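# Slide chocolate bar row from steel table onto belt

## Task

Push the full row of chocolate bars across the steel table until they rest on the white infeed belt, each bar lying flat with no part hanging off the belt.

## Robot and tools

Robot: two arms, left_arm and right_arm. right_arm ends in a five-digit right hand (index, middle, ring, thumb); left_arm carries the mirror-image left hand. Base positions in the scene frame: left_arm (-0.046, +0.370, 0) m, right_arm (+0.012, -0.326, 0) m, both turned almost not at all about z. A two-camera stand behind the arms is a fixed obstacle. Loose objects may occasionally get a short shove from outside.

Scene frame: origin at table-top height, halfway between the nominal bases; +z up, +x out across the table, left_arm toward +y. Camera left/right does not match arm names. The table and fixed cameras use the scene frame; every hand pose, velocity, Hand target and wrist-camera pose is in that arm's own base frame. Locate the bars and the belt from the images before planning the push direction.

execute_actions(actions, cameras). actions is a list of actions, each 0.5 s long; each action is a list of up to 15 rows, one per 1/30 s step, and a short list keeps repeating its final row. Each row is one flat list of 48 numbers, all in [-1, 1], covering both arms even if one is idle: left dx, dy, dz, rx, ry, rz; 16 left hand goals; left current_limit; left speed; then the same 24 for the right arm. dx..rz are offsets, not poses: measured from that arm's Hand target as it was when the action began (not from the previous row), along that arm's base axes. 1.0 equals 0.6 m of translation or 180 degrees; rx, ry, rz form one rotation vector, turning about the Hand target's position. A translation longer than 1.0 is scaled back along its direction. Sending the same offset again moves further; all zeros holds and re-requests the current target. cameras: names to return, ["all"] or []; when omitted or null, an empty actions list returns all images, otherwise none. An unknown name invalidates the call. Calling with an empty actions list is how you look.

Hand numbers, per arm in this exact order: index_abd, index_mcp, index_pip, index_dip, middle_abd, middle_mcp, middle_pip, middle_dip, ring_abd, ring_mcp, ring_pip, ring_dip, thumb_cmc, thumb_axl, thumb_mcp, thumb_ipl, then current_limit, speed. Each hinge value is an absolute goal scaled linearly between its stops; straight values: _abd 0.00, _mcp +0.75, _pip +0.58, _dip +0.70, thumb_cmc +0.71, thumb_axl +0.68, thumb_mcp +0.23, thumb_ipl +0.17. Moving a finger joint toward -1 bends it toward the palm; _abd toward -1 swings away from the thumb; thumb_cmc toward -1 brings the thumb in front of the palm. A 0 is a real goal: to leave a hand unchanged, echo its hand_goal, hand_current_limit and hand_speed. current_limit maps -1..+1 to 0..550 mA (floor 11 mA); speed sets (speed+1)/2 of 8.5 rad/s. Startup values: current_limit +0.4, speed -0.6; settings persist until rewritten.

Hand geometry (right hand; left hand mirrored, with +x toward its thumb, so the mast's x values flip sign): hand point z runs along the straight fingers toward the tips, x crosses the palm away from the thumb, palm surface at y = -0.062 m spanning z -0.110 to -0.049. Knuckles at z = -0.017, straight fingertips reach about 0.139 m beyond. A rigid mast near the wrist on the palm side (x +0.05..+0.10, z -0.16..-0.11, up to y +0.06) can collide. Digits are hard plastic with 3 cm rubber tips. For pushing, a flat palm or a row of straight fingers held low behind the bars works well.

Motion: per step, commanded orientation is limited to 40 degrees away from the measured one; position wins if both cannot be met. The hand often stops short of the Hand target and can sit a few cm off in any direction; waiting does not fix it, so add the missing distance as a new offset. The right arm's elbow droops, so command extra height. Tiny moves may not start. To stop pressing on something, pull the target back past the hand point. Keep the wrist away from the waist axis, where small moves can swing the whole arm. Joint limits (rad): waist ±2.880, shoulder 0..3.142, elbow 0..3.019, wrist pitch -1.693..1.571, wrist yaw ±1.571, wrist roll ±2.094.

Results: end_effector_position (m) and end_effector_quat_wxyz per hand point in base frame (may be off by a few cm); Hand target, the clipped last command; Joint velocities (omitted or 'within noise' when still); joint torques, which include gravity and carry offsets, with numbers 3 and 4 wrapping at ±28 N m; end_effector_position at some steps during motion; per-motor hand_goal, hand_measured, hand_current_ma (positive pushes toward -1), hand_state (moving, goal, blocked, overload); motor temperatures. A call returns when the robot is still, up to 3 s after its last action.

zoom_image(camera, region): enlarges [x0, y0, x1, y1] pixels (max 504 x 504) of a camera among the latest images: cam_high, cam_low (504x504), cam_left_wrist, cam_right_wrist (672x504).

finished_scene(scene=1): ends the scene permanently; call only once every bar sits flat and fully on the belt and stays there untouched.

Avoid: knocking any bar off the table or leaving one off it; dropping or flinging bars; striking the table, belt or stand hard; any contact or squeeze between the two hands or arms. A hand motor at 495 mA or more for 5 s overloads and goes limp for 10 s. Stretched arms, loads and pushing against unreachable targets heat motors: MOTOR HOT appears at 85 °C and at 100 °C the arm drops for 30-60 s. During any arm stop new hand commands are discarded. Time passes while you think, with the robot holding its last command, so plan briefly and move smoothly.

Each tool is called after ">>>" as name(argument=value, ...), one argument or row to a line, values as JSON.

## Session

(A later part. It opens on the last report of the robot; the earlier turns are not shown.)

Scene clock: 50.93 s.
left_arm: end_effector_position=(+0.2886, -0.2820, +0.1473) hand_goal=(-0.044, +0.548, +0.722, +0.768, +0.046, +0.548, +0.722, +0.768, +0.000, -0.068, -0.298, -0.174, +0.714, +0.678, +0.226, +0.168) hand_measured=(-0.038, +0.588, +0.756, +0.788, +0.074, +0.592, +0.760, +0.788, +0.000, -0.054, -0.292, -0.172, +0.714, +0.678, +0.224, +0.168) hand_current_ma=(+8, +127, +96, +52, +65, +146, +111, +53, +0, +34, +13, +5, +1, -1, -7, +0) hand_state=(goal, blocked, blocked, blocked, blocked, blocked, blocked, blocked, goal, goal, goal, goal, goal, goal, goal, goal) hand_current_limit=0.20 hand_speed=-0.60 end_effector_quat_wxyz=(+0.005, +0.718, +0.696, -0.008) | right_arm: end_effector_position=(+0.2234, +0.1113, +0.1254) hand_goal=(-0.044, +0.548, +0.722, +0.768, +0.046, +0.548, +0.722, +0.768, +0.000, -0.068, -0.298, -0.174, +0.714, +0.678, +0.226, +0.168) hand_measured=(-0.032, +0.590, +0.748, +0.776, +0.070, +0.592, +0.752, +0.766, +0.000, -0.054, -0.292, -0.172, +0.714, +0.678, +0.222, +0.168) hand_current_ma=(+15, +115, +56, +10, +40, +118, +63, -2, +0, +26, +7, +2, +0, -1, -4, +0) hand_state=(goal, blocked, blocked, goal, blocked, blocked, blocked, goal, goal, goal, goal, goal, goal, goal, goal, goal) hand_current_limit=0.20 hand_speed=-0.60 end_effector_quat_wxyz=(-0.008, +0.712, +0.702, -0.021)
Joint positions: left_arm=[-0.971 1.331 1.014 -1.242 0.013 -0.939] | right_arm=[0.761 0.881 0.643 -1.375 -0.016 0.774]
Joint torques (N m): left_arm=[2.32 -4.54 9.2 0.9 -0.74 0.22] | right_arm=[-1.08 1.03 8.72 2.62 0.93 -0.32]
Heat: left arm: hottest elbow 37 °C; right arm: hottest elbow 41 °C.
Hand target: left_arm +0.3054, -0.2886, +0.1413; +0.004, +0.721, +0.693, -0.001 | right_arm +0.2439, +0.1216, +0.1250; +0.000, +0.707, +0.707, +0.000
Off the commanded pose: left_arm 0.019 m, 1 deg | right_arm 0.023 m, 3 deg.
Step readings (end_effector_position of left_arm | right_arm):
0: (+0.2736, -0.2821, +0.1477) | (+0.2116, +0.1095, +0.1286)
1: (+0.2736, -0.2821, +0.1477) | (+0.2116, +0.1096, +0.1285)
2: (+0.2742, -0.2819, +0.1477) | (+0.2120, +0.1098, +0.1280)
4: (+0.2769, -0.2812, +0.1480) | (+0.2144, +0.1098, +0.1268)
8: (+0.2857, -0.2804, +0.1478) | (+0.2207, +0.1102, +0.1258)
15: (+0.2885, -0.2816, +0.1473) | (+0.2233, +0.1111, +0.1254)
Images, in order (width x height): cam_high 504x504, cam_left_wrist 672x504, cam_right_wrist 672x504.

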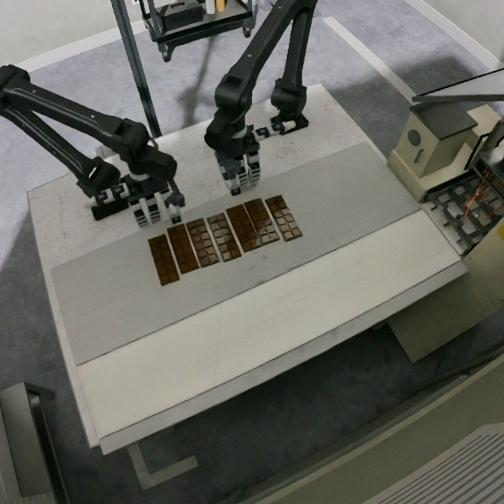

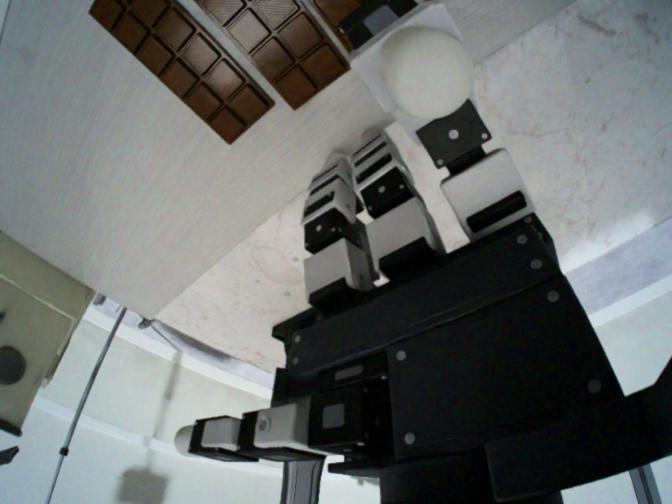

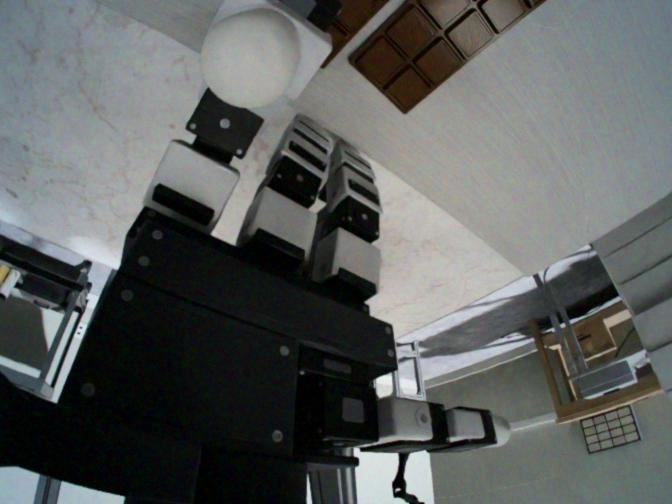

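>>> execute_actions(
  actions=[
    [[0,0,0.019,0,0,0,-0.045,0.84,0.576,0.696,0.045,0.84,0.576,0.696,0,-0.068,-0.299,-0.174,0.714,0.678,0.226,0.168,0.2,-0.6,0,0,0.015,0,0,0,-0.045,0.84,0.576,0.696,0.045,0.84,0.576,0.696,0,-0.068,-0.299,-0.174,0.714,0.678,0.226,0.168,0.2,-0.6]],
    [[0.05,0,0,0,0,0,-0.045,0.84,0.576,0.696,0.045,0.84,0.576,0.696,0,-0.068,-0.299,-0.174,0.714,0.678,0.226,0.168,0.2,-0.6,0.05,0,0,0,0,0,-0.045,0.84,0.576,0.696,0.045,0.84,0.576,0.696,0,-0.068,-0.299,-0.174,0.714,0.678,0.226,0.168,0.2,-0.6]],
  ],
  cameras=["cam_high","cam_left_wrist","cam_right_wrist"],
)

>>> zoom_image(
  camera="cam_high",
  region=[120, 150, 310, 290],
)

Scene clock: 54.10 s.
left_arm: end_effector_position=(+0.3198, -0.2812, +0.1470) hand_goal=(-0.044, +0.840, +0.576, +0.696, +0.046, +0.840, +0.576, +0.696, +0.000, -0.068, -0.298, -0.174, +0.714, +0.678, +0.226, +0.168) hand_measured=(-0.048, +0.858, +0.590, +0.704, +0.042, +0.878, +0.602, +0.708, +0.000, -0.054, -0.292, -0.172, +0.714, +0.678, +0.224, +0.168) hand_current_ma=(-5, +49, +32, +14, -6, +121, +69, +29, +0, +34, +13, +5, +1, -1, -7, +0) hand_state=(goal, goal, goal, goal, goal, blocked, blocked, goal, goal, goal, goal, goal, goal, goal, goal, goal) hand_current_limit=0.20 hand_speed=-0.60 end_effector_quat_wxyz=(-0.002, +0.719, +0.695, -0.006) | right_arm: end_effector_position=(+0.2525, +0.1124, +0.1245) hand_goal=(-0.044, +0.840, +0.576, +0.696, +0.046, +0.840, +0.576, +0.696, +0.000, -0.068, -0.298, -0.174, +0.714, +0.678, +0.226, +0.168) hand_measured=(-0.046, +0.876, +0.596, +0.700, +0.062, +0.878, +0.594, +0.694, +0.000, -0.054, -0.292, -0.172, +0.714, +0.678, +0.222, +0.168) hand_current_ma=(-2, +89, +39, +5, +25, +100, +33, -2, +0, +26, +7, +2, +0, -1, -4, +0) hand_state=(goal, blocked, goal, goal, goal, blocked, goal, goal, goal, goal, goal, goal, goal, goal, goal, goal) hand_current_limit=0.20 hand_speed=-0.60 end_effector_quat_wxyz=(-0.009, +0.709, +0.705, -0.024)
Joint positions: left_arm=[-0.903 1.387 1.068 -1.255 0.011 -0.871] | right_arm=[0.672 0.961 0.684 -1.343 -0.013 0.678]
Joint torques (N m): left_arm=[1.85 -6.53 10.24 0.08 -0.63 0.22] | right_arm=[-1.03 -0.97 10.1 1.76 0.78 -0.2]
Heat: left arm: hottest elbow 38 °C; right arm: hottest elbow 41 °C.
Hand target: left_arm +0.3353, -0.2886, +0.1527; +0.004, +0.721, +0.693, +0.000 | right_arm +0.2740, +0.1217, +0.1339; +0.000, +0.707, +0.707, +0.000
Off the commanded pose: left_arm 0.018 m, 1 deg | right_arm 0.025 m, 3 deg.
Step readings (end_effector_position of left_arm | right_arm):
0: (+0.2886, -0.2820, +0.1473) | (+0.2234, +0.1113, +0.1254)
1: (+0.2887, -0.2821, +0.1474) | (+0.2234, +0.1113, +0.1254)
2: (+0.2888, -0.2821, +0.1479) | (+0.2238, +0.1113, +0.1258)
4: (+0.2899, -0.2824, +0.1491) | (+0.2261, +0.1119, +0.1276)
8: (+0.2956, -0.2817, +0.1505) | (+0.2333, +0.1134, +0.1297)
15: (+0.2981, -0.2812, +0.1505) | (+0.2352, +0.1140, +0.1296)
16: (+0.2983, -0.2813, +0.1506) | (+0.2354, +0.1142, +0.1297)
17: (+0.2997, -0.2811, +0.1506) | (+0.2368, +0.1136, +0.1299)
19: (+0.3049, -0.2813, +0.1502) | (+0.2419, +0.1124, +0.1291)
23: (+0.3173, -0.2802, +0.1478) | (+0.2501, +0.1107, +0.1257)
30: (+0.3198, -0.2809, +0.1472) | (+0.2523, +0.1120, +0.1246)
Images, in order (width x height): cam_high 504x504, cam_left_wrist 672x504, cam_right_wrist 672x504.

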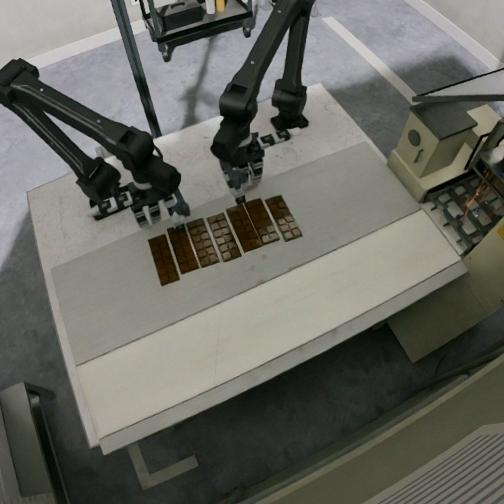

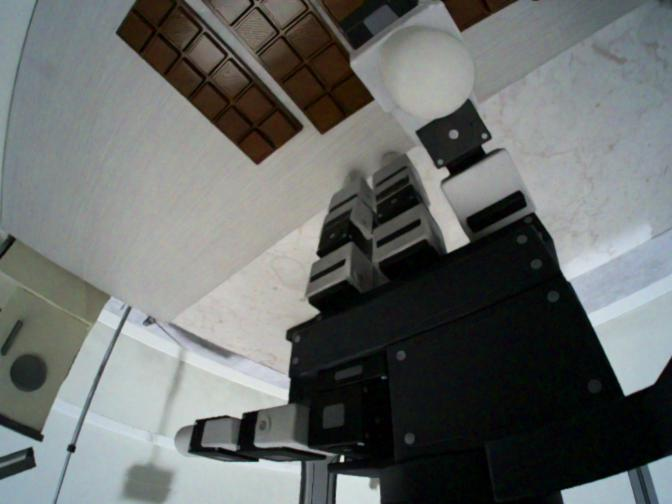

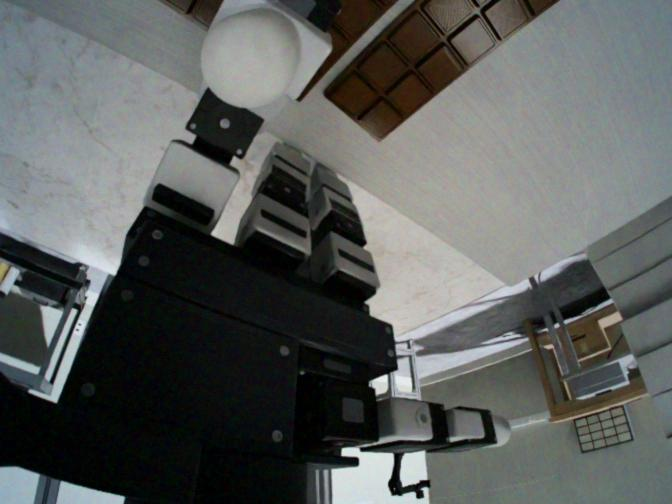

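Scaled by 2.653 from the camera's 504x504 image, which has a finer 720x720 frame.

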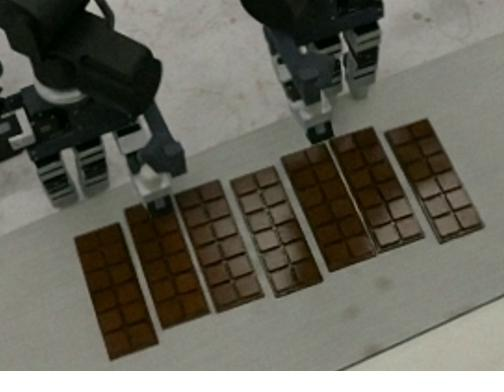

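>>> zoom_image(
  camera="cam_high",
  region=[125, 190, 195, 260],
)

>>> zoom_image(
  camera="cam_high",
  region=[220, 160, 290, 230],
)

Scaled by 7.200 from the camera's 504x504 image, which has a finer 720x720 frame.

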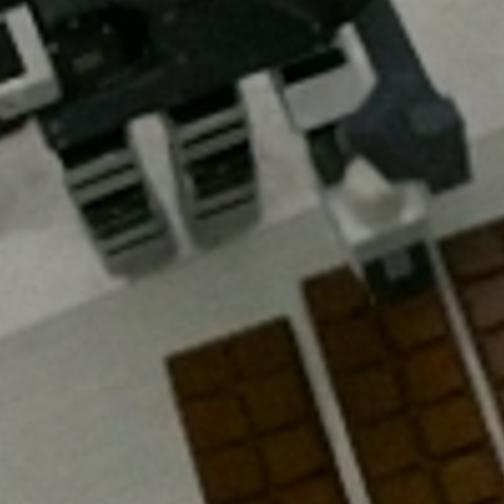

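Scaled by 7.200 from the camera's 504x504 image, which has a finer 720x720 frame.

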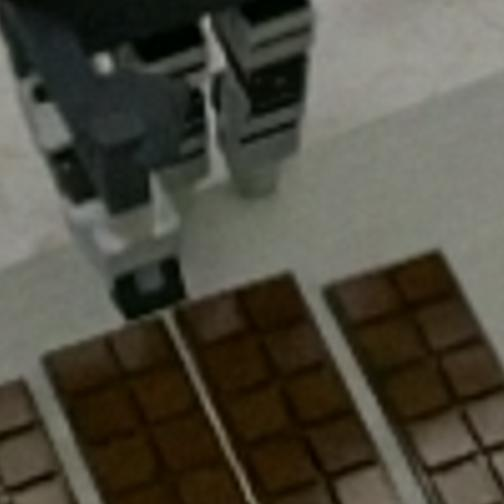

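>>> execute_actions(
  actions=[
    [[0,-0.017,0.007,0,0,0,-0.045,0.84,0.576,0.696,0.045,0.84,0.576,0.696,0,0.137,-0.9,-0.8,0.714,0.678,0.226,0.168,0.2,-0.6,0,0.017,0.0125,0,0,0,-0.045,0.84,0.576,0.696,0.045,0.84,0.576,0.696,0,0.137,-0.9,-0.8,0.714,0.678,0.226,0.168,0.2,-0.6]],
    [[0.04,0,0.003,0,0,0,-0.045,0.84,0.576,0.696,0.045,0.84,0.576,0.696,0,0.137,-0.9,-0.8,0.714,0.678,0.226,0.168,0.2,-0.6,0.04,0,0.003,0,0,0,-0.045,0.84,0.576,0.696,0.045,0.84,0.576,0.696,0,0.137,-0.9,-0.8,0.714,0.678,0.226,0.168,0.2,-0.6]],
  ],
  cameras=["cam_high","cam_left_wrist","cam_right_wrist"],
)

>>> zoom_image(
  camera="cam_high",
  region=[125, 190, 195, 260],
)

>>> zoom_image(
  camera="cam_high",
  region=[220, 160, 290, 230],
)

Scene clock: 58.03 s.
left_arm: end_effector_position=(+0.3438, -0.2880, +0.1472) hand_goal=(-0.044, +0.840, +0.576, +0.696, +0.046, +0.840, +0.576, +0.696, +0.000, +0.138, -0.900, -0.800, +0.714, +0.678, +0.226, +0.168) hand_measured=(-0.044, +0.840, +0.578, +0.700, +0.048, +0.874, +0.602, +0.710, +0.000, +0.142, -0.890, -0.788, +0.714, +0.678, +0.224, +0.168) hand_current_ma=(+0, +1, +4, +5, +4, +109, +68, +31, +0, +6, +23, +28, +1, -1, -7, +0) hand_state=(goal, goal, goal, goal, goal, blocked, blocked, goal, goal, goal, goal, goal, goal, goal, goal, goal) hand_current_limit=0.20 hand_speed=-0.60 end_effector_quat_wxyz=(-0.009, +0.718, +0.695, -0.002) | right_arm: end_effector_position=(+0.2632, +0.1158, +0.1193) hand_goal=(-0.044, +0.840, +0.576, +0.696, +0.046, +0.840, +0.576, +0.696, +0.000, +0.138, -0.900, -0.800, +0.714, +0.678, +0.226, +0.168) hand_measured=(-0.036, +0.904, +0.614, +0.706, +0.068, +0.908, +0.616, +0.706, +0.000, +0.142, -0.890, -0.788, +0.714, +0.678, +0.222, +0.168) hand_current_ma=(+9, +195, +88, +16, +39, +212, +98, +16, +0, +4, +15, +21, +0, -1, -4, +0) hand_state=(goal, blocked, blocked, goal, blocked, blocked, blocked, goal, goal, goal, goal, goal, goal, goal, goal, goal) hand_current_limit=0.20 hand_speed=-0.60 end_effector_quat_wxyz=(-0.015, +0.710, +0.703, -0.045)
Joint positions: left_arm=[-0.87 1.449 1.133 -1.272 0.005 -0.837] | right_arm=[0.651 1.035 0.719 -1.348 -0.018 0.661]
Joint torques (N m): left_arm=[1.55 -7.88 10.93 -0.03 -0.35 0.17] | right_arm=[-1.2 -2.49 12.48 1.74 1.03 -0.29]
Heat: left arm: hottest elbow 39 °C; right arm: hottest elbow 41 °C.
Hand target: left_arm +0.3595, -0.2989, +0.1589; +0.005, +0.721, +0.693, -0.001 | right_arm +0.2979, +0.1319, +0.1433; +0.000, +0.707, +0.707, +0.000
Off the commanded pose: left_arm 0.022 m, 2 deg | right_arm 0.045 m, 6 deg.
Step readings (end_effector_position of left_arm | right_arm):
0: (+0.3199, -0.2813, +0.1470) | (+0.2525, +0.1124, +0.1245)
1: (+0.3199, -0.2814, +0.1472) | (+0.2526, +0.1125, +0.1247)
2: (+0.3201, -0.2816, +0.1473) | (+0.2528, +0.1127, +0.1249)
4: (+0.3211, -0.2823, +0.1472) | (+0.2534, +0.1131, +0.1248)
8: (+0.3224, -0.2840, +0.1462) | (+0.2542, +0.1146, +0.1243)
15: (+0.3227, -0.2843, +0.1463) | (+0.2542, +0.1148, +0.1242)
16: (+0.3227, -0.2843, +0.1464) | (+0.2543, +0.1148, +0.1244)
17: (+0.3233, -0.2846, +0.1465) | (+0.2546, +0.1150, +0.1244)
19: (+0.3275, -0.2866, +0.1471) | (+0.2566, +0.1153, +0.1235)
23: (+0.3392, -0.2880, +0.1469) | (+0.2618, +0.1153, +0.1203)
30: (+0.3437, -0.2877, +0.1471) | (+0.2632, +0.1157, +0.1194)
Images, in order (width x height): cam_high 504x504, cam_left_wrist 672x504, cam_right_wrist 672x504.

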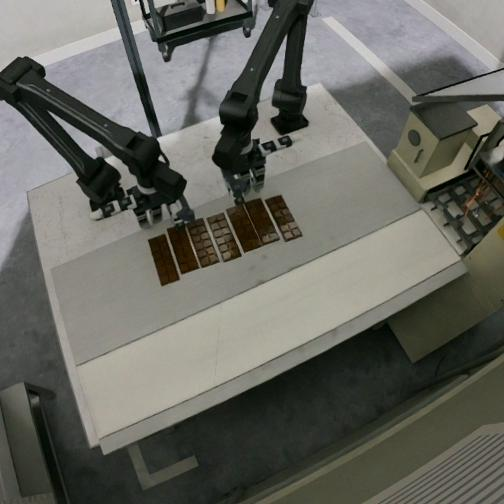

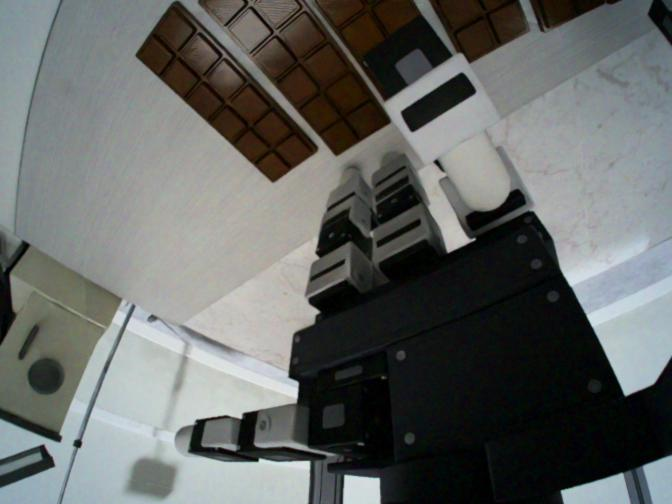

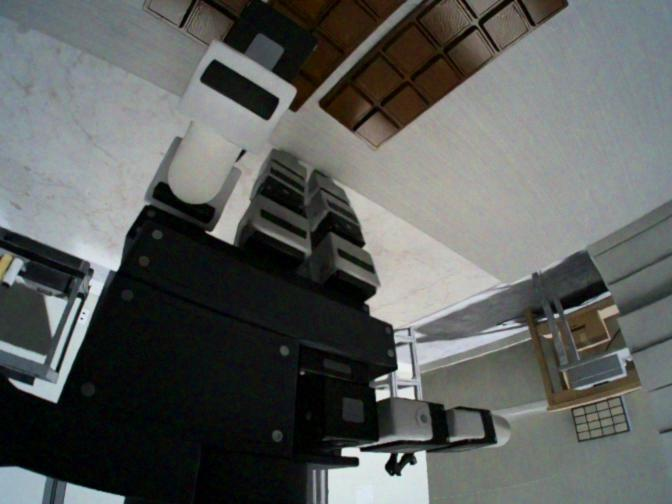

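Scaled by 7.200 from the camera's 504x504 image, which has a finer 720x720 frame.

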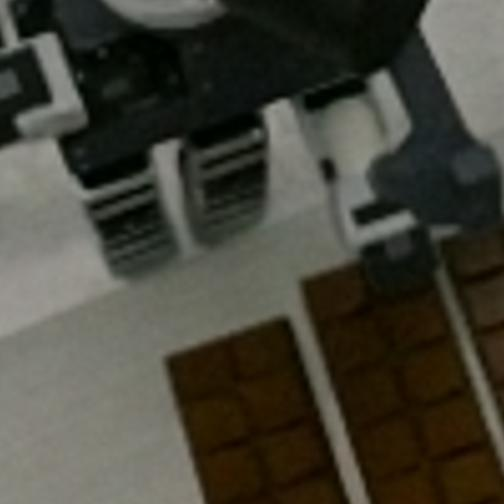

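Scaled by 7.200 from the camera's 504x504 image, which has a finer 720x720 frame.

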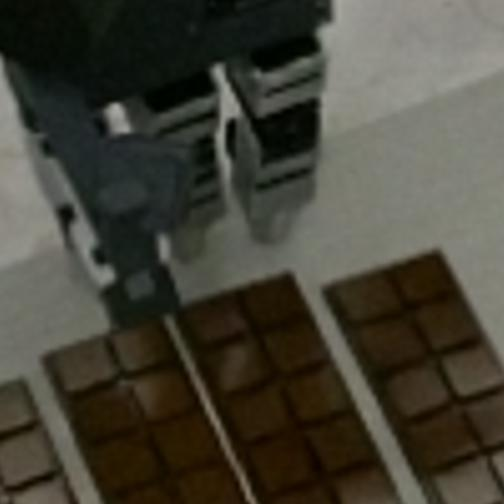

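>>> execute_actions(
  actions=[
    [[0,0,0.02,0,0,0,-0.045,0.84,0.576,0.696,0.045,0.84,0.576,0.696,0,0.137,-0.9,-0.8,0.714,0.678,0.226,0.168,0.2,-0.6,-0.04,0,0.05,0,0,0,-0.045,0.84,0.576,0.696,0.045,0.84,0.576,0.696,0,0.137,-0.9,-0.8,0.714,0.678,0.226,0.168,0.2,-0.6]],
  ],
  cameras=["cam_high","cam_left_wrist","cam_right_wrist"],
)

>>> zoom_image(
  camera="cam_high",
  region=[125, 190, 195, 260],
)

>>> zoom_image(
  camera="cam_high",
  region=[220, 160, 290, 230],
)

Scene clock: 60.67 s.
left_arm: end_effector_position=(+0.3461, -0.2894, +0.1556) hand_goal=(-0.044, +0.840, +0.576, +0.696, +0.046, +0.840, +0.576, +0.696, +0.000, +0.138, -0.900, -0.800, +0.714, +0.678, +0.226, +0.168) hand_measured=(-0.044, +0.840, +0.578, +0.698, +0.048, +0.840, +0.578, +0.698, +0.000, +0.142, -0.890, -0.788, +0.714, +0.678, +0.224, +0.168) hand_current_ma=(+0, +0, +3, +5, +3, +0, +3, +4, +0, +6, +23, +28, +1, -1, -7, +0) hand_state=(goal, goal, goal, goal, goal, goal, goal, goal, goal, goal, goal, goal, goal, goal, goal, goal) hand_current_limit=0.20 hand_speed=-0.60 end_effector_quat_wxyz=(-0.010, +0.719, +0.695, +0.000) | right_arm: end_effector_position=(+0.2580, +0.1181, +0.1450) hand_goal=(-0.044, +0.840, +0.576, +0.696, +0.046, +0.840, +0.576, +0.696, +0.000, +0.138, -0.900, -0.800, +0.714, +0.678, +0.226, +0.168) hand_measured=(-0.044, +0.864, +0.596, +0.706, +0.048, +0.870, +0.600, +0.706, +0.000, +0.142, -0.890, -0.788, +0.714, +0.678, +0.222, +0.168) hand_current_ma=(+0, +55, +40, +16, +1, +70, +50, +16, +0, +4, +15, +21, +0, -1, -4, +0) hand_state=(goal, blocked, blocked, goal, goal, blocked, blocked, goal, goal, goal, goal, goal, goal, goal, goal, goal) hand_current_limit=0.20 hand_speed=-0.60 end_effector_quat_wxyz=(-0.008, +0.707, +0.706, -0.033)
Joint positions: left_arm=[-0.869 1.45 1.156 -1.297 0.002 -0.835] | right_arm=[0.678 0.982 0.752 -1.407 -0.01 0.679]
Joint torques (N m): left_arm=[1.49 -8.53 10.97 -0.34 -0.22 0.12] | right_arm=[0.79 -3.6 12.62 0.36 0.53 0.07]
Heat: left arm: hottest elbow 39 °C; right arm: hottest elbow 42 °C.
Hand target: left_arm +0.3595, -0.2988, +0.1707; +0.004, +0.721, +0.693, +0.000 | right_arm +0.2740, +0.1319, +0.1733; +0.000, +0.707, +0.707, +0.000
Off the commanded pose: left_arm 0.022 m, 2 deg | right_arm 0.035 m, 4 deg.
Step readings (end_effector_position of left_arm | right_arm):
0: (+0.3438, -0.2881, +0.1472) | (+0.2633, +0.1159, +0.1193)
1: (+0.3438, -0.2880, +0.1472) | (+0.2632, +0.1159, +0.1195)
2: (+0.3437, -0.2879, +0.1474) | (+0.2627, +0.1155, +0.1198)
4: (+0.3442, -0.2878, +0.1492) | (+0.2609, +0.1149, +0.1213)
8: (+0.3457, -0.2892, +0.1539) | (+0.2575, +0.1158, +0.1324)
15: (+0.3462, -0.2895, +0.1556) | (+0.2579, +0.1182, +0.1443)
Images, in order (width x height): cam_high 504x504, cam_left_wrist 672x504, cam_right_wrist 672x504.

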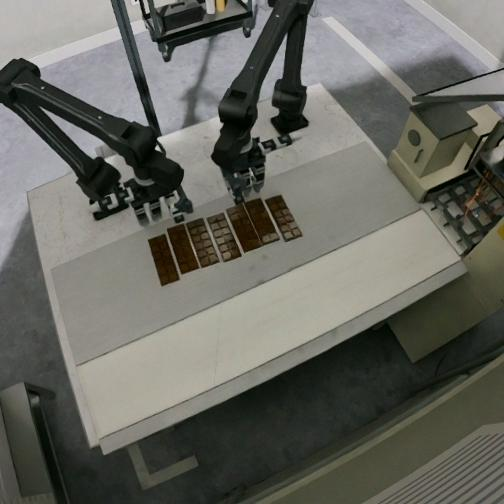

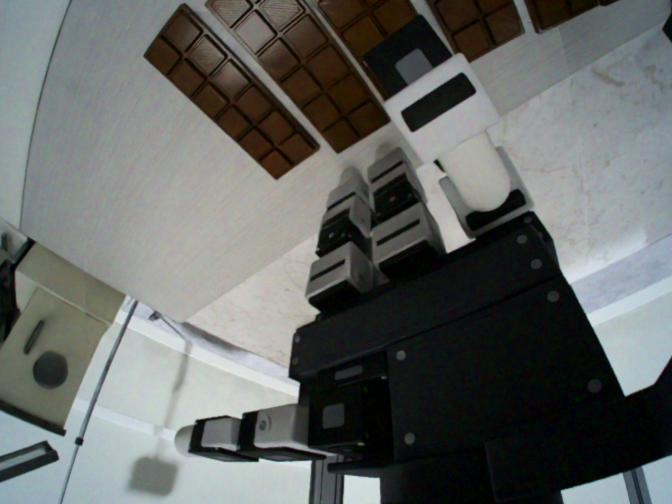

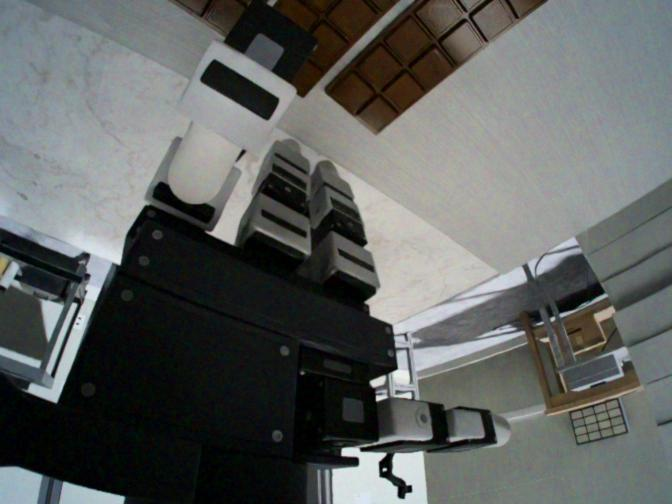

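Scaled by 7.200 from the camera's 504x504 image, which has a finer 720x720 frame.

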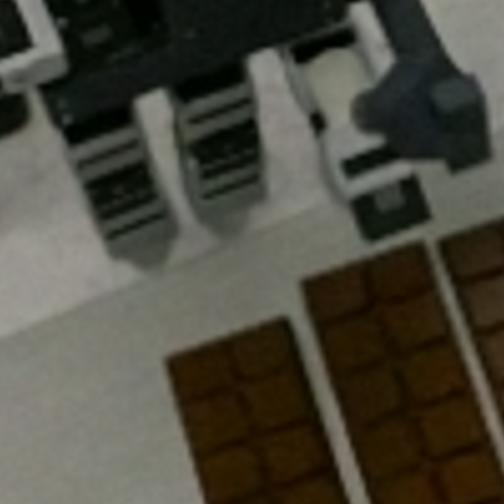

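Scaled by 7.200 from the camera's 504x504 image, which has a finer 720x720 frame.

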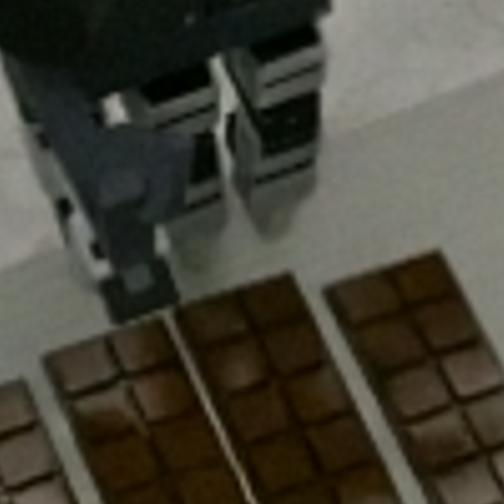

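>>> execute_actions(
  actions=[
    [[0.015,-0.02,0,0,0,0,-0.045,0.84,0.576,0.696,0.045,0.84,0.576,0.696,0,0.137,-0.9,-0.8,0.714,0.678,0.226,0.168,0.2,-0.6,0.025,0.02,-0.008,0,0,0,-0.045,0.84,0.576,0.696,0.045,0.84,0.576,0.696,0,0.137,-0.9,-0.8,0.714,0.678,0.226,0.168,0.2,-0.6]],
  ],
  cameras=["cam_high","cam_left_wrist","cam_right_wrist"],
)

>>> zoom_image(
  camera="cam_high",
  region=[125, 190, 195, 260],
)

>>> zoom_image(
  camera="cam_high",
  region=[220, 160, 290, 230],
)

Scene clock: 63.03 s.
left_arm: end_effector_position=(+0.3554, -0.3004, +0.1566) hand_goal=(-0.044, +0.840, +0.576, +0.696, +0.046, +0.840, +0.576, +0.696, +0.000, +0.138, -0.900, -0.800, +0.714, +0.678, +0.226, +0.168) hand_measured=(-0.044, +0.840, +0.578, +0.698, +0.048, +0.840, +0.578, +0.698, +0.000, +0.142, -0.890, -0.788, +0.714, +0.678, +0.224, +0.168) hand_current_ma=(+0, +0, +3, +5, +3, +0, +3, +4, +0, +6, +23, +28, +1, -1, -7, +0) hand_state=(goal, goal, goal, goal, goal, goal, goal, goal, goal, goal, goal, goal, goal, goal, goal, goal) hand_current_limit=0.20 hand_speed=-0.60 end_effector_quat_wxyz=(-0.009, +0.719, +0.695, +0.000) | right_arm: end_effector_position=(+0.2644, +0.1229, +0.1433) hand_goal=(-0.044, +0.840, +0.576, +0.696, +0.046, +0.840, +0.576, +0.696, +0.000, +0.138, -0.900, -0.800, +0.714, +0.678, +0.226, +0.168) hand_measured=(-0.026, +0.876, +0.602, +0.708, +0.070, +0.884, +0.606, +0.710, +0.000, +0.142, -0.890, -0.788, +0.714, +0.678, +0.222, +0.168) hand_current_ma=(+26, +92, +53, +21, +39, +120, +69, +24, +0, +4, +15, +21, +0, -1, -4, +0) hand_state=(goal, blocked, blocked, goal, blocked, blocked, blocked, goal, goal, goal, goal, goal, goal, goal, goal, goal) hand_current_limit=0.20 hand_speed=-0.60 end_effector_quat_wxyz=(-0.008, +0.708, +0.705, -0.043)
Joint positions: left_arm=[-0.869 1.484 1.196 -1.3 0.002 -0.835] | right_arm=[0.68 1.025 0.775 -1.408 -0.007 0.685]
Joint torques (N m): left_arm=[1.38 -8.76 11.1 -0.32 -0.22 0.1] | right_arm=[0.79 -2.96 12.67 1.36 0.44 0.03]
Heat: left arm: hottest elbow 39 °C; right arm: hottest elbow 42 °C.
Hand target: left_arm +0.3685, -0.3108, +0.1707; +0.004, +0.721, +0.693, +0.000 | right_arm +0.2890, +0.1438, +0.1685; +0.000, +0.707, +0.707, +0.000
Off the commanded pose: left_arm 0.022 m, 2 deg | right_arm 0.041 m, 5 deg.
Step readings (end_effector_position of left_arm | right_arm):
0: (+0.3461, -0.2894, +0.1556) | (+0.2579, +0.1179, +0.1450)
1: (+0.3462, -0.2895, +0.1557) | (+0.2580, +0.1180, +0.1451)
2: (+0.3463, -0.2897, +0.1560) | (+0.2582, +0.1182, +0.1452)
4: (+0.3484, -0.2921, +0.1570) | (+0.2596, +0.1195, +0.1454)
8: (+0.3542, -0.2989, +0.1583) | (+0.2632, +0.1222, +0.1436)
15: (+0.3554, -0.3004, +0.1566) | (+0.2644, +0.1230, +0.1433)
Images, in order (width x height): cam_high 504x504, cam_left_wrist 672x504, cam_right_wrist 672x504.

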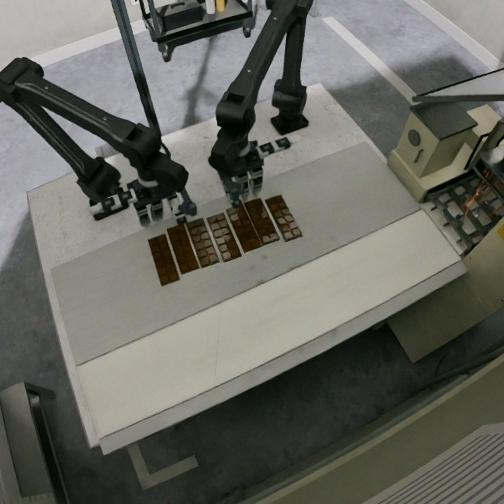

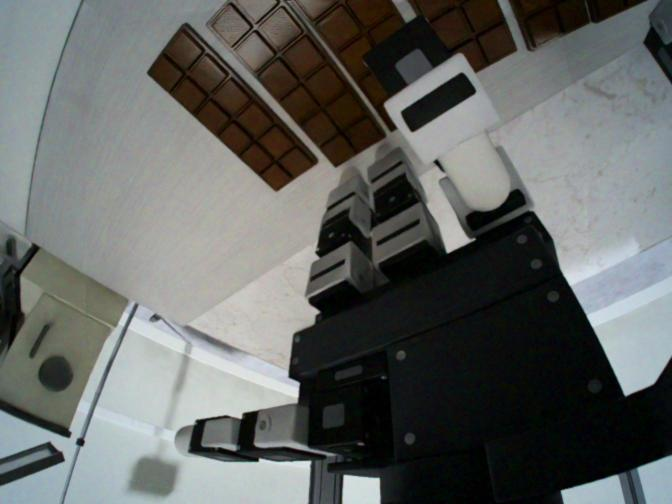

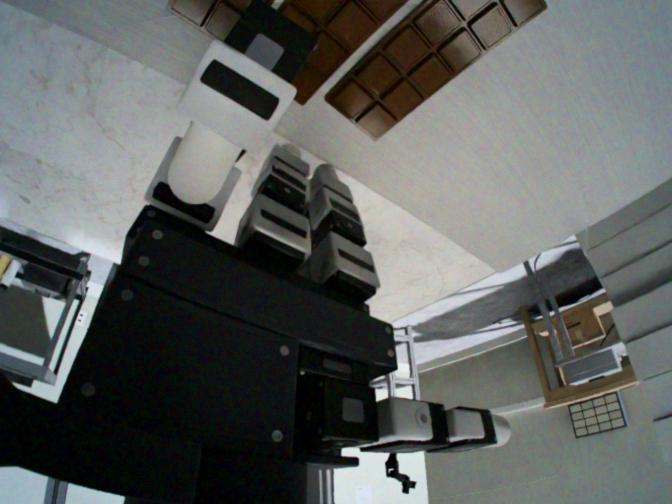

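Scaled by 7.200 from the camera's 504x504 image, which has a finer 720x720 frame.

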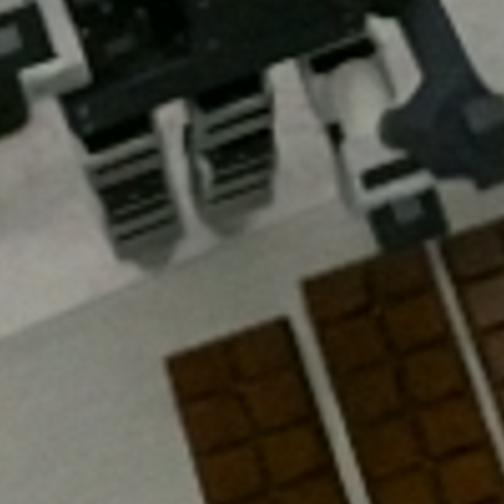

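Scaled by 7.200 from the camera's 504x504 image, which has a finer 720x720 frame.

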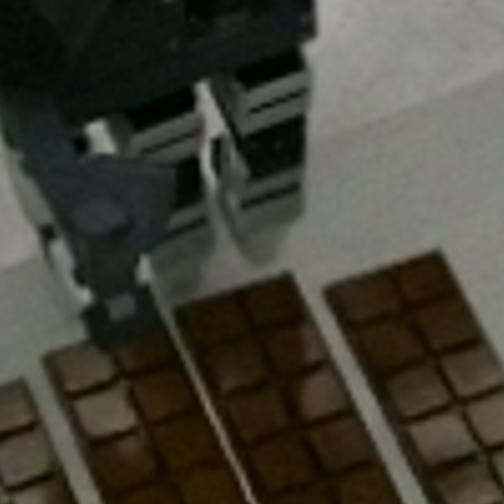

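>>> execute_actions(
  actions=[
    [[0,0,-0.008,0,0,0,-0.045,0.84,0.576,0.696,0.045,0.84,0.576,0.696,0,0.137,-0.9,-0.8,0.714,0.678,0.226,0.168,0.2,-0.6,0,0.004,0.033,0,0,0,-0.045,0.84,0.576,0.696,0.045,0.84,0.576,0.696,0,0.137,-0.9,-0.8,0.714,0.678,0.226,0.168,0.2,-0.6]],
    [[0,0,0,0,0,0,-0.045,0.84,0.576,0.696,0.045,0.84,0.576,0.696,0,0.137,-0.9,-0.8,0.714,0.678,0.226,0.168,0.2,-0.6,0.03,0,-0.01,0,0,0,-0.045,0.84,0.576,0.696,0.045,0.84,0.576,0.696,0,0.137,-0.9,-0.8,0.714,0.678,0.226,0.168,0.2,-0.6]],
  ],
  cameras=["cam_high","cam_left_wrist","cam_right_wrist"],
)

>>> zoom_image(
  camera="cam_high",
  region=[125, 190, 195, 260],
)

>>> zoom_image(
  camera="cam_right_wrist",
  region=[200, 0, 560, 270],
)

>>> zoom_image(
  camera="cam_left_wrist",
  region=[140, 0, 500, 270],
)

Scene clock: 66.23 s.
left_arm: end_effector_position=(+0.3554, -0.3004, +0.1555) hand_goal=(-0.044, +0.840, +0.576, +0.696, +0.046, +0.840, +0.576, +0.696, +0.000, +0.138, -0.900, -0.800, +0.714, +0.678, +0.226, +0.168) hand_measured=(-0.044, +0.840, +0.578, +0.698, +0.048, +0.840, +0.578, +0.698, +0.000, +0.142, -0.890, -0.788, +0.714, +0.678, +0.224, +0.168) hand_current_ma=(+0, +0, +3, +5, +3, +0, +3, +4, +0, +6, +23, +28, +1, -1, -7, +0) hand_state=(goal, goal, goal, goal, goal, goal, goal, goal, goal, goal, goal, goal, goal, goal, goal, goal) hand_current_limit=0.20 hand_speed=-0.60 end_effector_quat_wxyz=(-0.010, +0.719, +0.695, +0.000) | right_arm: end_effector_position=(+0.2877, +0.1349, +0.1600) hand_goal=(-0.044, +0.840, +0.576, +0.696, +0.046, +0.840, +0.576, +0.696, +0.000, +0.138, -0.900, -0.800, +0.714, +0.678, +0.226, +0.168) hand_measured=(-0.042, +0.840, +0.578, +0.698, +0.048, +0.840, +0.578, +0.698, +0.000, +0.142, -0.890, -0.788, +0.714, +0.678, +0.222, +0.168) hand_current_ma=(+2, +0, +2, +3, +2, +0, +2, +3, +0, +5, +15, +21, +0, -1, -4, +0) hand_state=(goal, goal, goal, goal, goal, goal, goal, goal, goal, goal, goal, goal, goal, goal, goal, goal) hand_current_limit=0.20 hand_speed=-0.60 end_effector_quat_wxyz=(-0.004, +0.707, +0.706, -0.031)
Joint positions: left_arm=[-0.869 1.487 1.196 -1.3 0.002 -0.835] | right_arm=[0.663 1.072 0.847 -1.41 -0.001 0.664]
Joint torques (N m): left_arm=[1.32 -8.76 10.45 0.16 -0.22 0.1] | right_arm=[-0.5 -4.25 11.92 0.77 0.26 -0.14]
Heat: left arm: hottest elbow 39 °C; right arm: hottest elbow 42 °C.
Hand target: left_arm +0.3685, -0.3108, +0.1658; +0.004, +0.721, +0.693, +0.000 | right_arm +0.3070, +0.1462, +0.1823; +0.000, +0.707, +0.707, +0.000
Off the commanded pose: left_arm 0.020 m, 2 deg | right_arm 0.032 m, 4 deg.
Step readings (end_effector_position of left_arm | right_arm):
0: (+0.3554, -0.3004, +0.1566) | (+0.2644, +0.1229, +0.1433)
1: (+0.3554, -0.3004, +0.1566) | (+0.2645, +0.1230, +0.1435)
2: (+0.3554, -0.3004, +0.1566) | (+0.2646, +0.1231, +0.1441)
4: (+0.3554, -0.3004, +0.1566) | (+0.2661, +0.1247, +0.1475)
8: (+0.3554, -0.3004, +0.1561) | (+0.2761, +0.1327, +0.1631)
15: (+0.3554, -0.3004, +0.1555) | (+0.2800, +0.1362, +0.1697)
16: (+0.3554, -0.3004, +0.1555) | (+0.2800, +0.1362, +0.1697)
17: (+0.3554, -0.3004, +0.1555) | (+0.2801, +0.1362, +0.1692)
19: (+0.3554, -0.3004, +0.1555) | (+0.2811, +0.1360, +0.1674)
23: (+0.3554, -0.3004, +0.1555) | (+0.2851, +0.1348, +0.1611)
30: (+0.3554, -0.3004, +0.1555) | (+0.2871, +0.1345, +0.1593)
Images, in order (width x height): cam_high 504x504, cam_left_wrist 672x504, cam_right_wrist 672x504.

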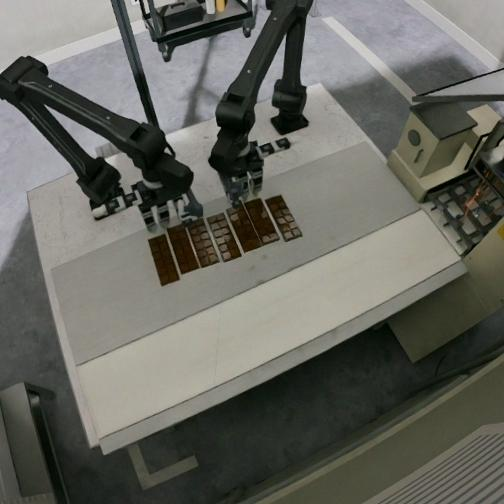

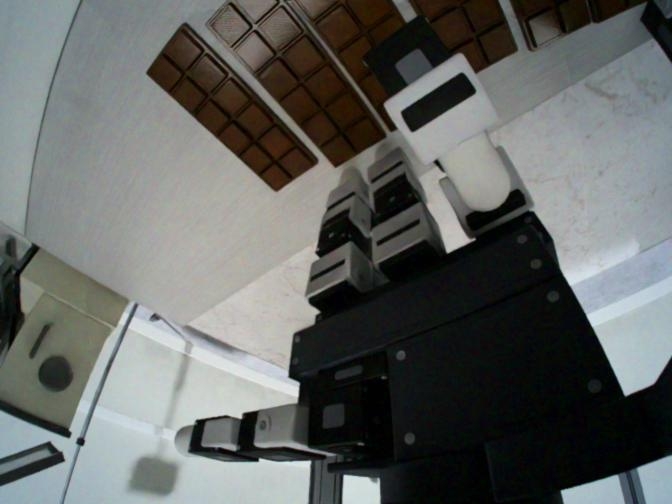

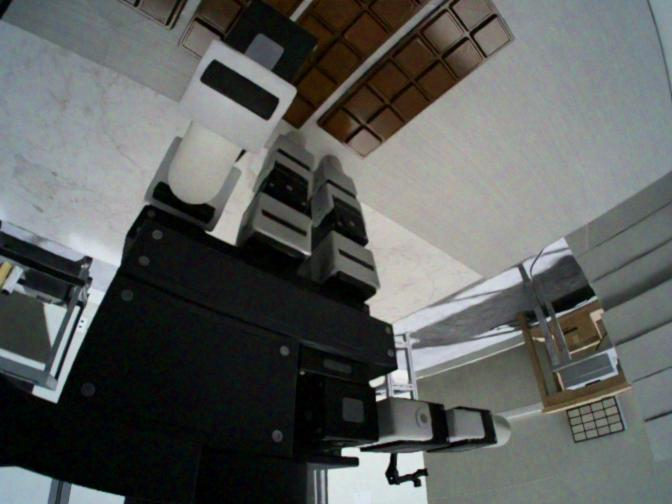

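Scaled by 7.200 from the camera's 504x504 image, which has a finer 720x720 frame.

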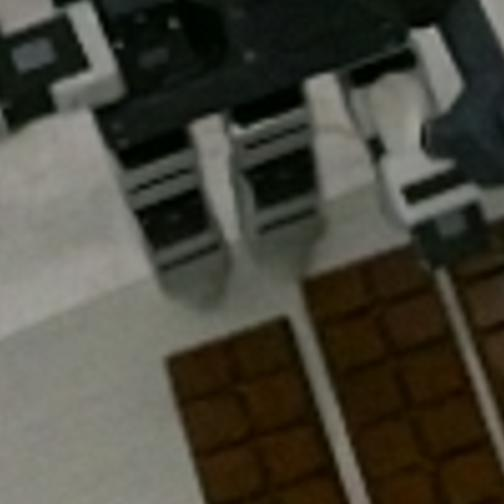

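Scaled by 1.400 from the camera's 672x504 image, which has a finer 960x720 frame.

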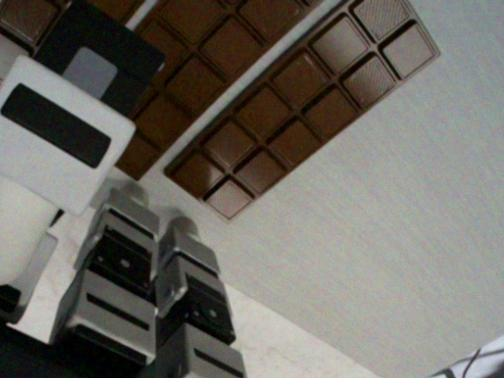

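Scaled by 1.400 from the camera's 672x504 image, which has a finer 960x720 frame.

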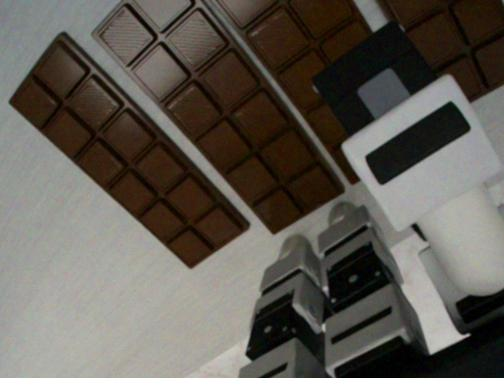

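>>> execute_actions(
  actions=[
    [[0.017,0,-0.007,0,0,0,-0.045,0.84,0.576,0.696,0.045,0.84,0.576,0.696,0,0.137,-0.9,-0.8,0.714,0.678,0.226,0.168,0.2,-0.6,-0.01,-0.02,-0.022,0,0,0,-0.045,0.84,0.576,0.696,0.045,0.84,0.576,0.696,0,0.137,-0.9,-0.8,0.714,0.678,0.226,0.168,0.2,-0.6]],
  ],
  cameras=["cam_high","cam_left_wrist","cam_right_wrist"],
)

>>> zoom_image(
  camera="cam_high",
  region=[125, 190, 195, 260],
)

>>> zoom_image(
  camera="cam_right_wrist",
  region=[200, 0, 560, 270],
)

>>> zoom_image(
  camera="cam_left_wrist",
  region=[140, 0, 500, 270],
)

Scene clock: 68.00 s.
left_arm: end_effector_position=(+0.3610, -0.2974, +0.1486) hand_goal=(-0.044, +0.840, +0.576, +0.696, +0.046, +0.840, +0.576, +0.696, +0.000, +0.138, -0.900, -0.800, +0.714, +0.678, +0.226, +0.168) hand_measured=(-0.044, +0.840, +0.578, +0.698, +0.046, +0.850, +0.582, +0.698, +0.000, +0.142, -0.890, -0.788, +0.714, +0.678, +0.224, +0.168) hand_current_ma=(+0, +0, +3, +5, -1, +21, +12, +4, +0, +6, +23, +28, +1, -1, -7, +0) hand_state=(goal, goal, goal, goal, goal, goal, goal, goal, goal, goal, goal, goal, goal, goal, goal, goal) hand_current_limit=0.20 hand_speed=-0.60 end_effector_quat_wxyz=(-0.018, +0.719, +0.695, +0.000) | right_arm: end_effector_position=(+0.2956, +0.1337, +0.1641) hand_goal=(-0.044, +0.840, +0.576, +0.696, +0.046, +0.840, +0.576, +0.696, +0.000, +0.138, -0.900, -0.800, +0.714, +0.678, +0.226, +0.168) hand_measured=(-0.042, +0.840, +0.578, +0.698, +0.048, +0.842, +0.578, +0.698, +0.000, +0.142, -0.890, -0.788, +0.714, +0.678, +0.222, +0.168) hand_current_ma=(+2, -1, +2, +3, +2, +3, +3, +3, +0, +5, +15, +21, +0, -1, -4, +0) hand_state=(goal, goal, goal, goal, goal, goal, goal, goal, goal, goal, goal, goal, goal, goal, goal, goal) hand_current_limit=0.20 hand_speed=-0.60 end_effector_quat_wxyz=(-0.003, +0.707, +0.707, -0.014)
Joint positions: left_arm=[-0.854 1.505 1.199 -1.3 0.002 -0.821] | right_arm=[0.64 1.061 0.847 -1.386 -0.001 0.641]
Joint torques (N m): left_arm=[1.55 -8.88 10.95 0.47 -0.23 0.17] | right_arm=[-0.67 -5.42 8.1 1.06 0.23 -0.13]
Heat: left arm: hottest elbow 39 °C; right arm: hottest elbow 42 °C.
Hand target: left_arm +0.3786, -0.3110, +0.1618; +0.005, +0.721, +0.693, -0.001 | right_arm +0.3010, +0.1343, +0.1691; +0.000, +0.707, +0.707, +0.000
Off the commanded pose: left_arm 0.026 m, 3 deg | right_arm 0.007 m, 2 deg.
Step readings (end_effector_position of left_arm | right_arm):
0: (+0.3554, -0.3004, +0.1555) | (+0.2877, +0.1350, +0.1600)
1: (+0.3554, -0.3004, +0.1555) | (+0.2877, +0.1350, +0.1600)
2: (+0.3555, -0.3003, +0.1553) | (+0.2884, +0.1349, +0.1601)
4: (+0.3563, -0.2998, +0.1539) | (+0.2908, +0.1347, +0.1604)
8: (+0.3595, -0.2972, +0.1490) | (+0.2943, +0.1336, +0.1622)
15: (+0.3609, -0.2973, +0.1486) | (+0.2956, +0.1335, +0.1641)
Images, in order (width x height): cam_high 504x504, cam_left_wrist 672x504, cam_right_wrist 672x504.

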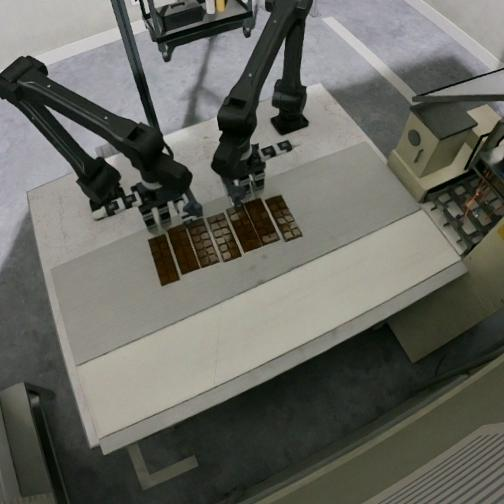

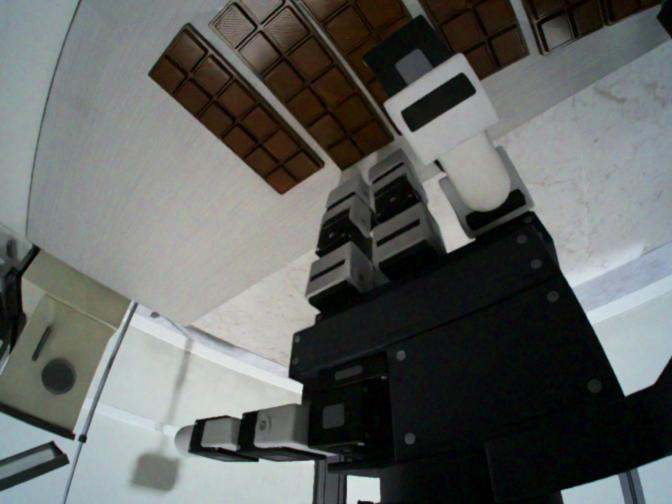

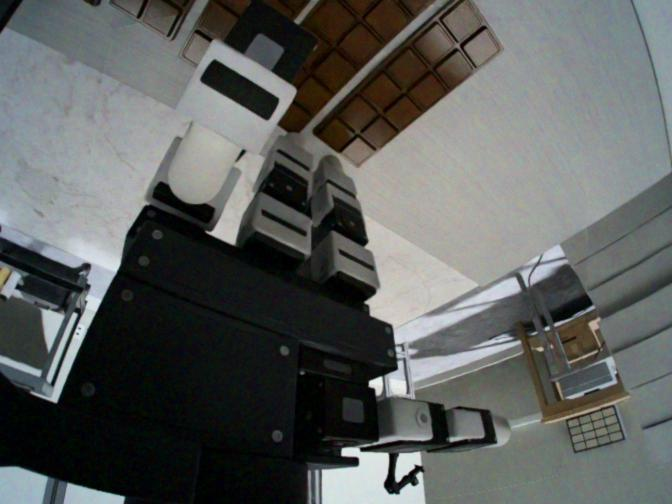

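Scaled by 7.200 from the camera's 504x504 image, which has a finer 720x720 frame.

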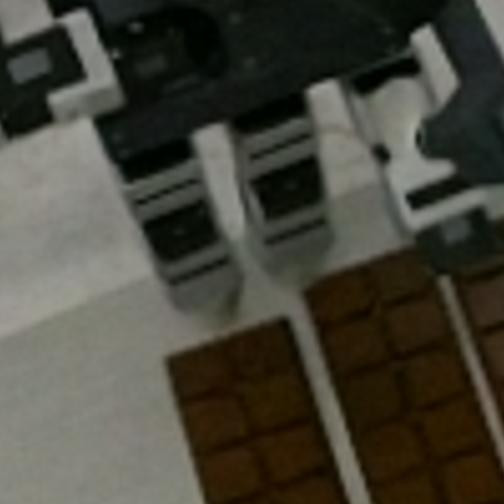

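Scaled by 1.400 from the camera's 672x504 image, which has a finer 960x720 frame.

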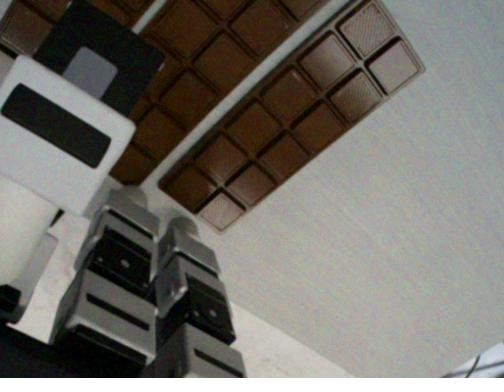

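Scaled by 1.400 from the camera's 672x504 image, which has a finer 960x720 frame.

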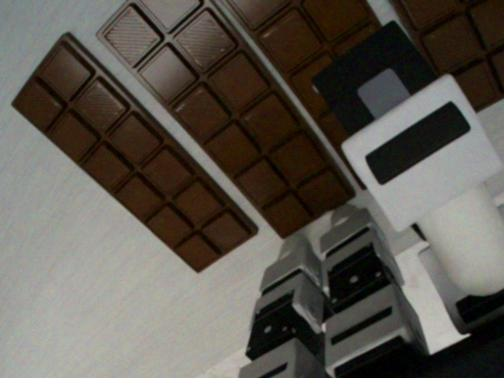

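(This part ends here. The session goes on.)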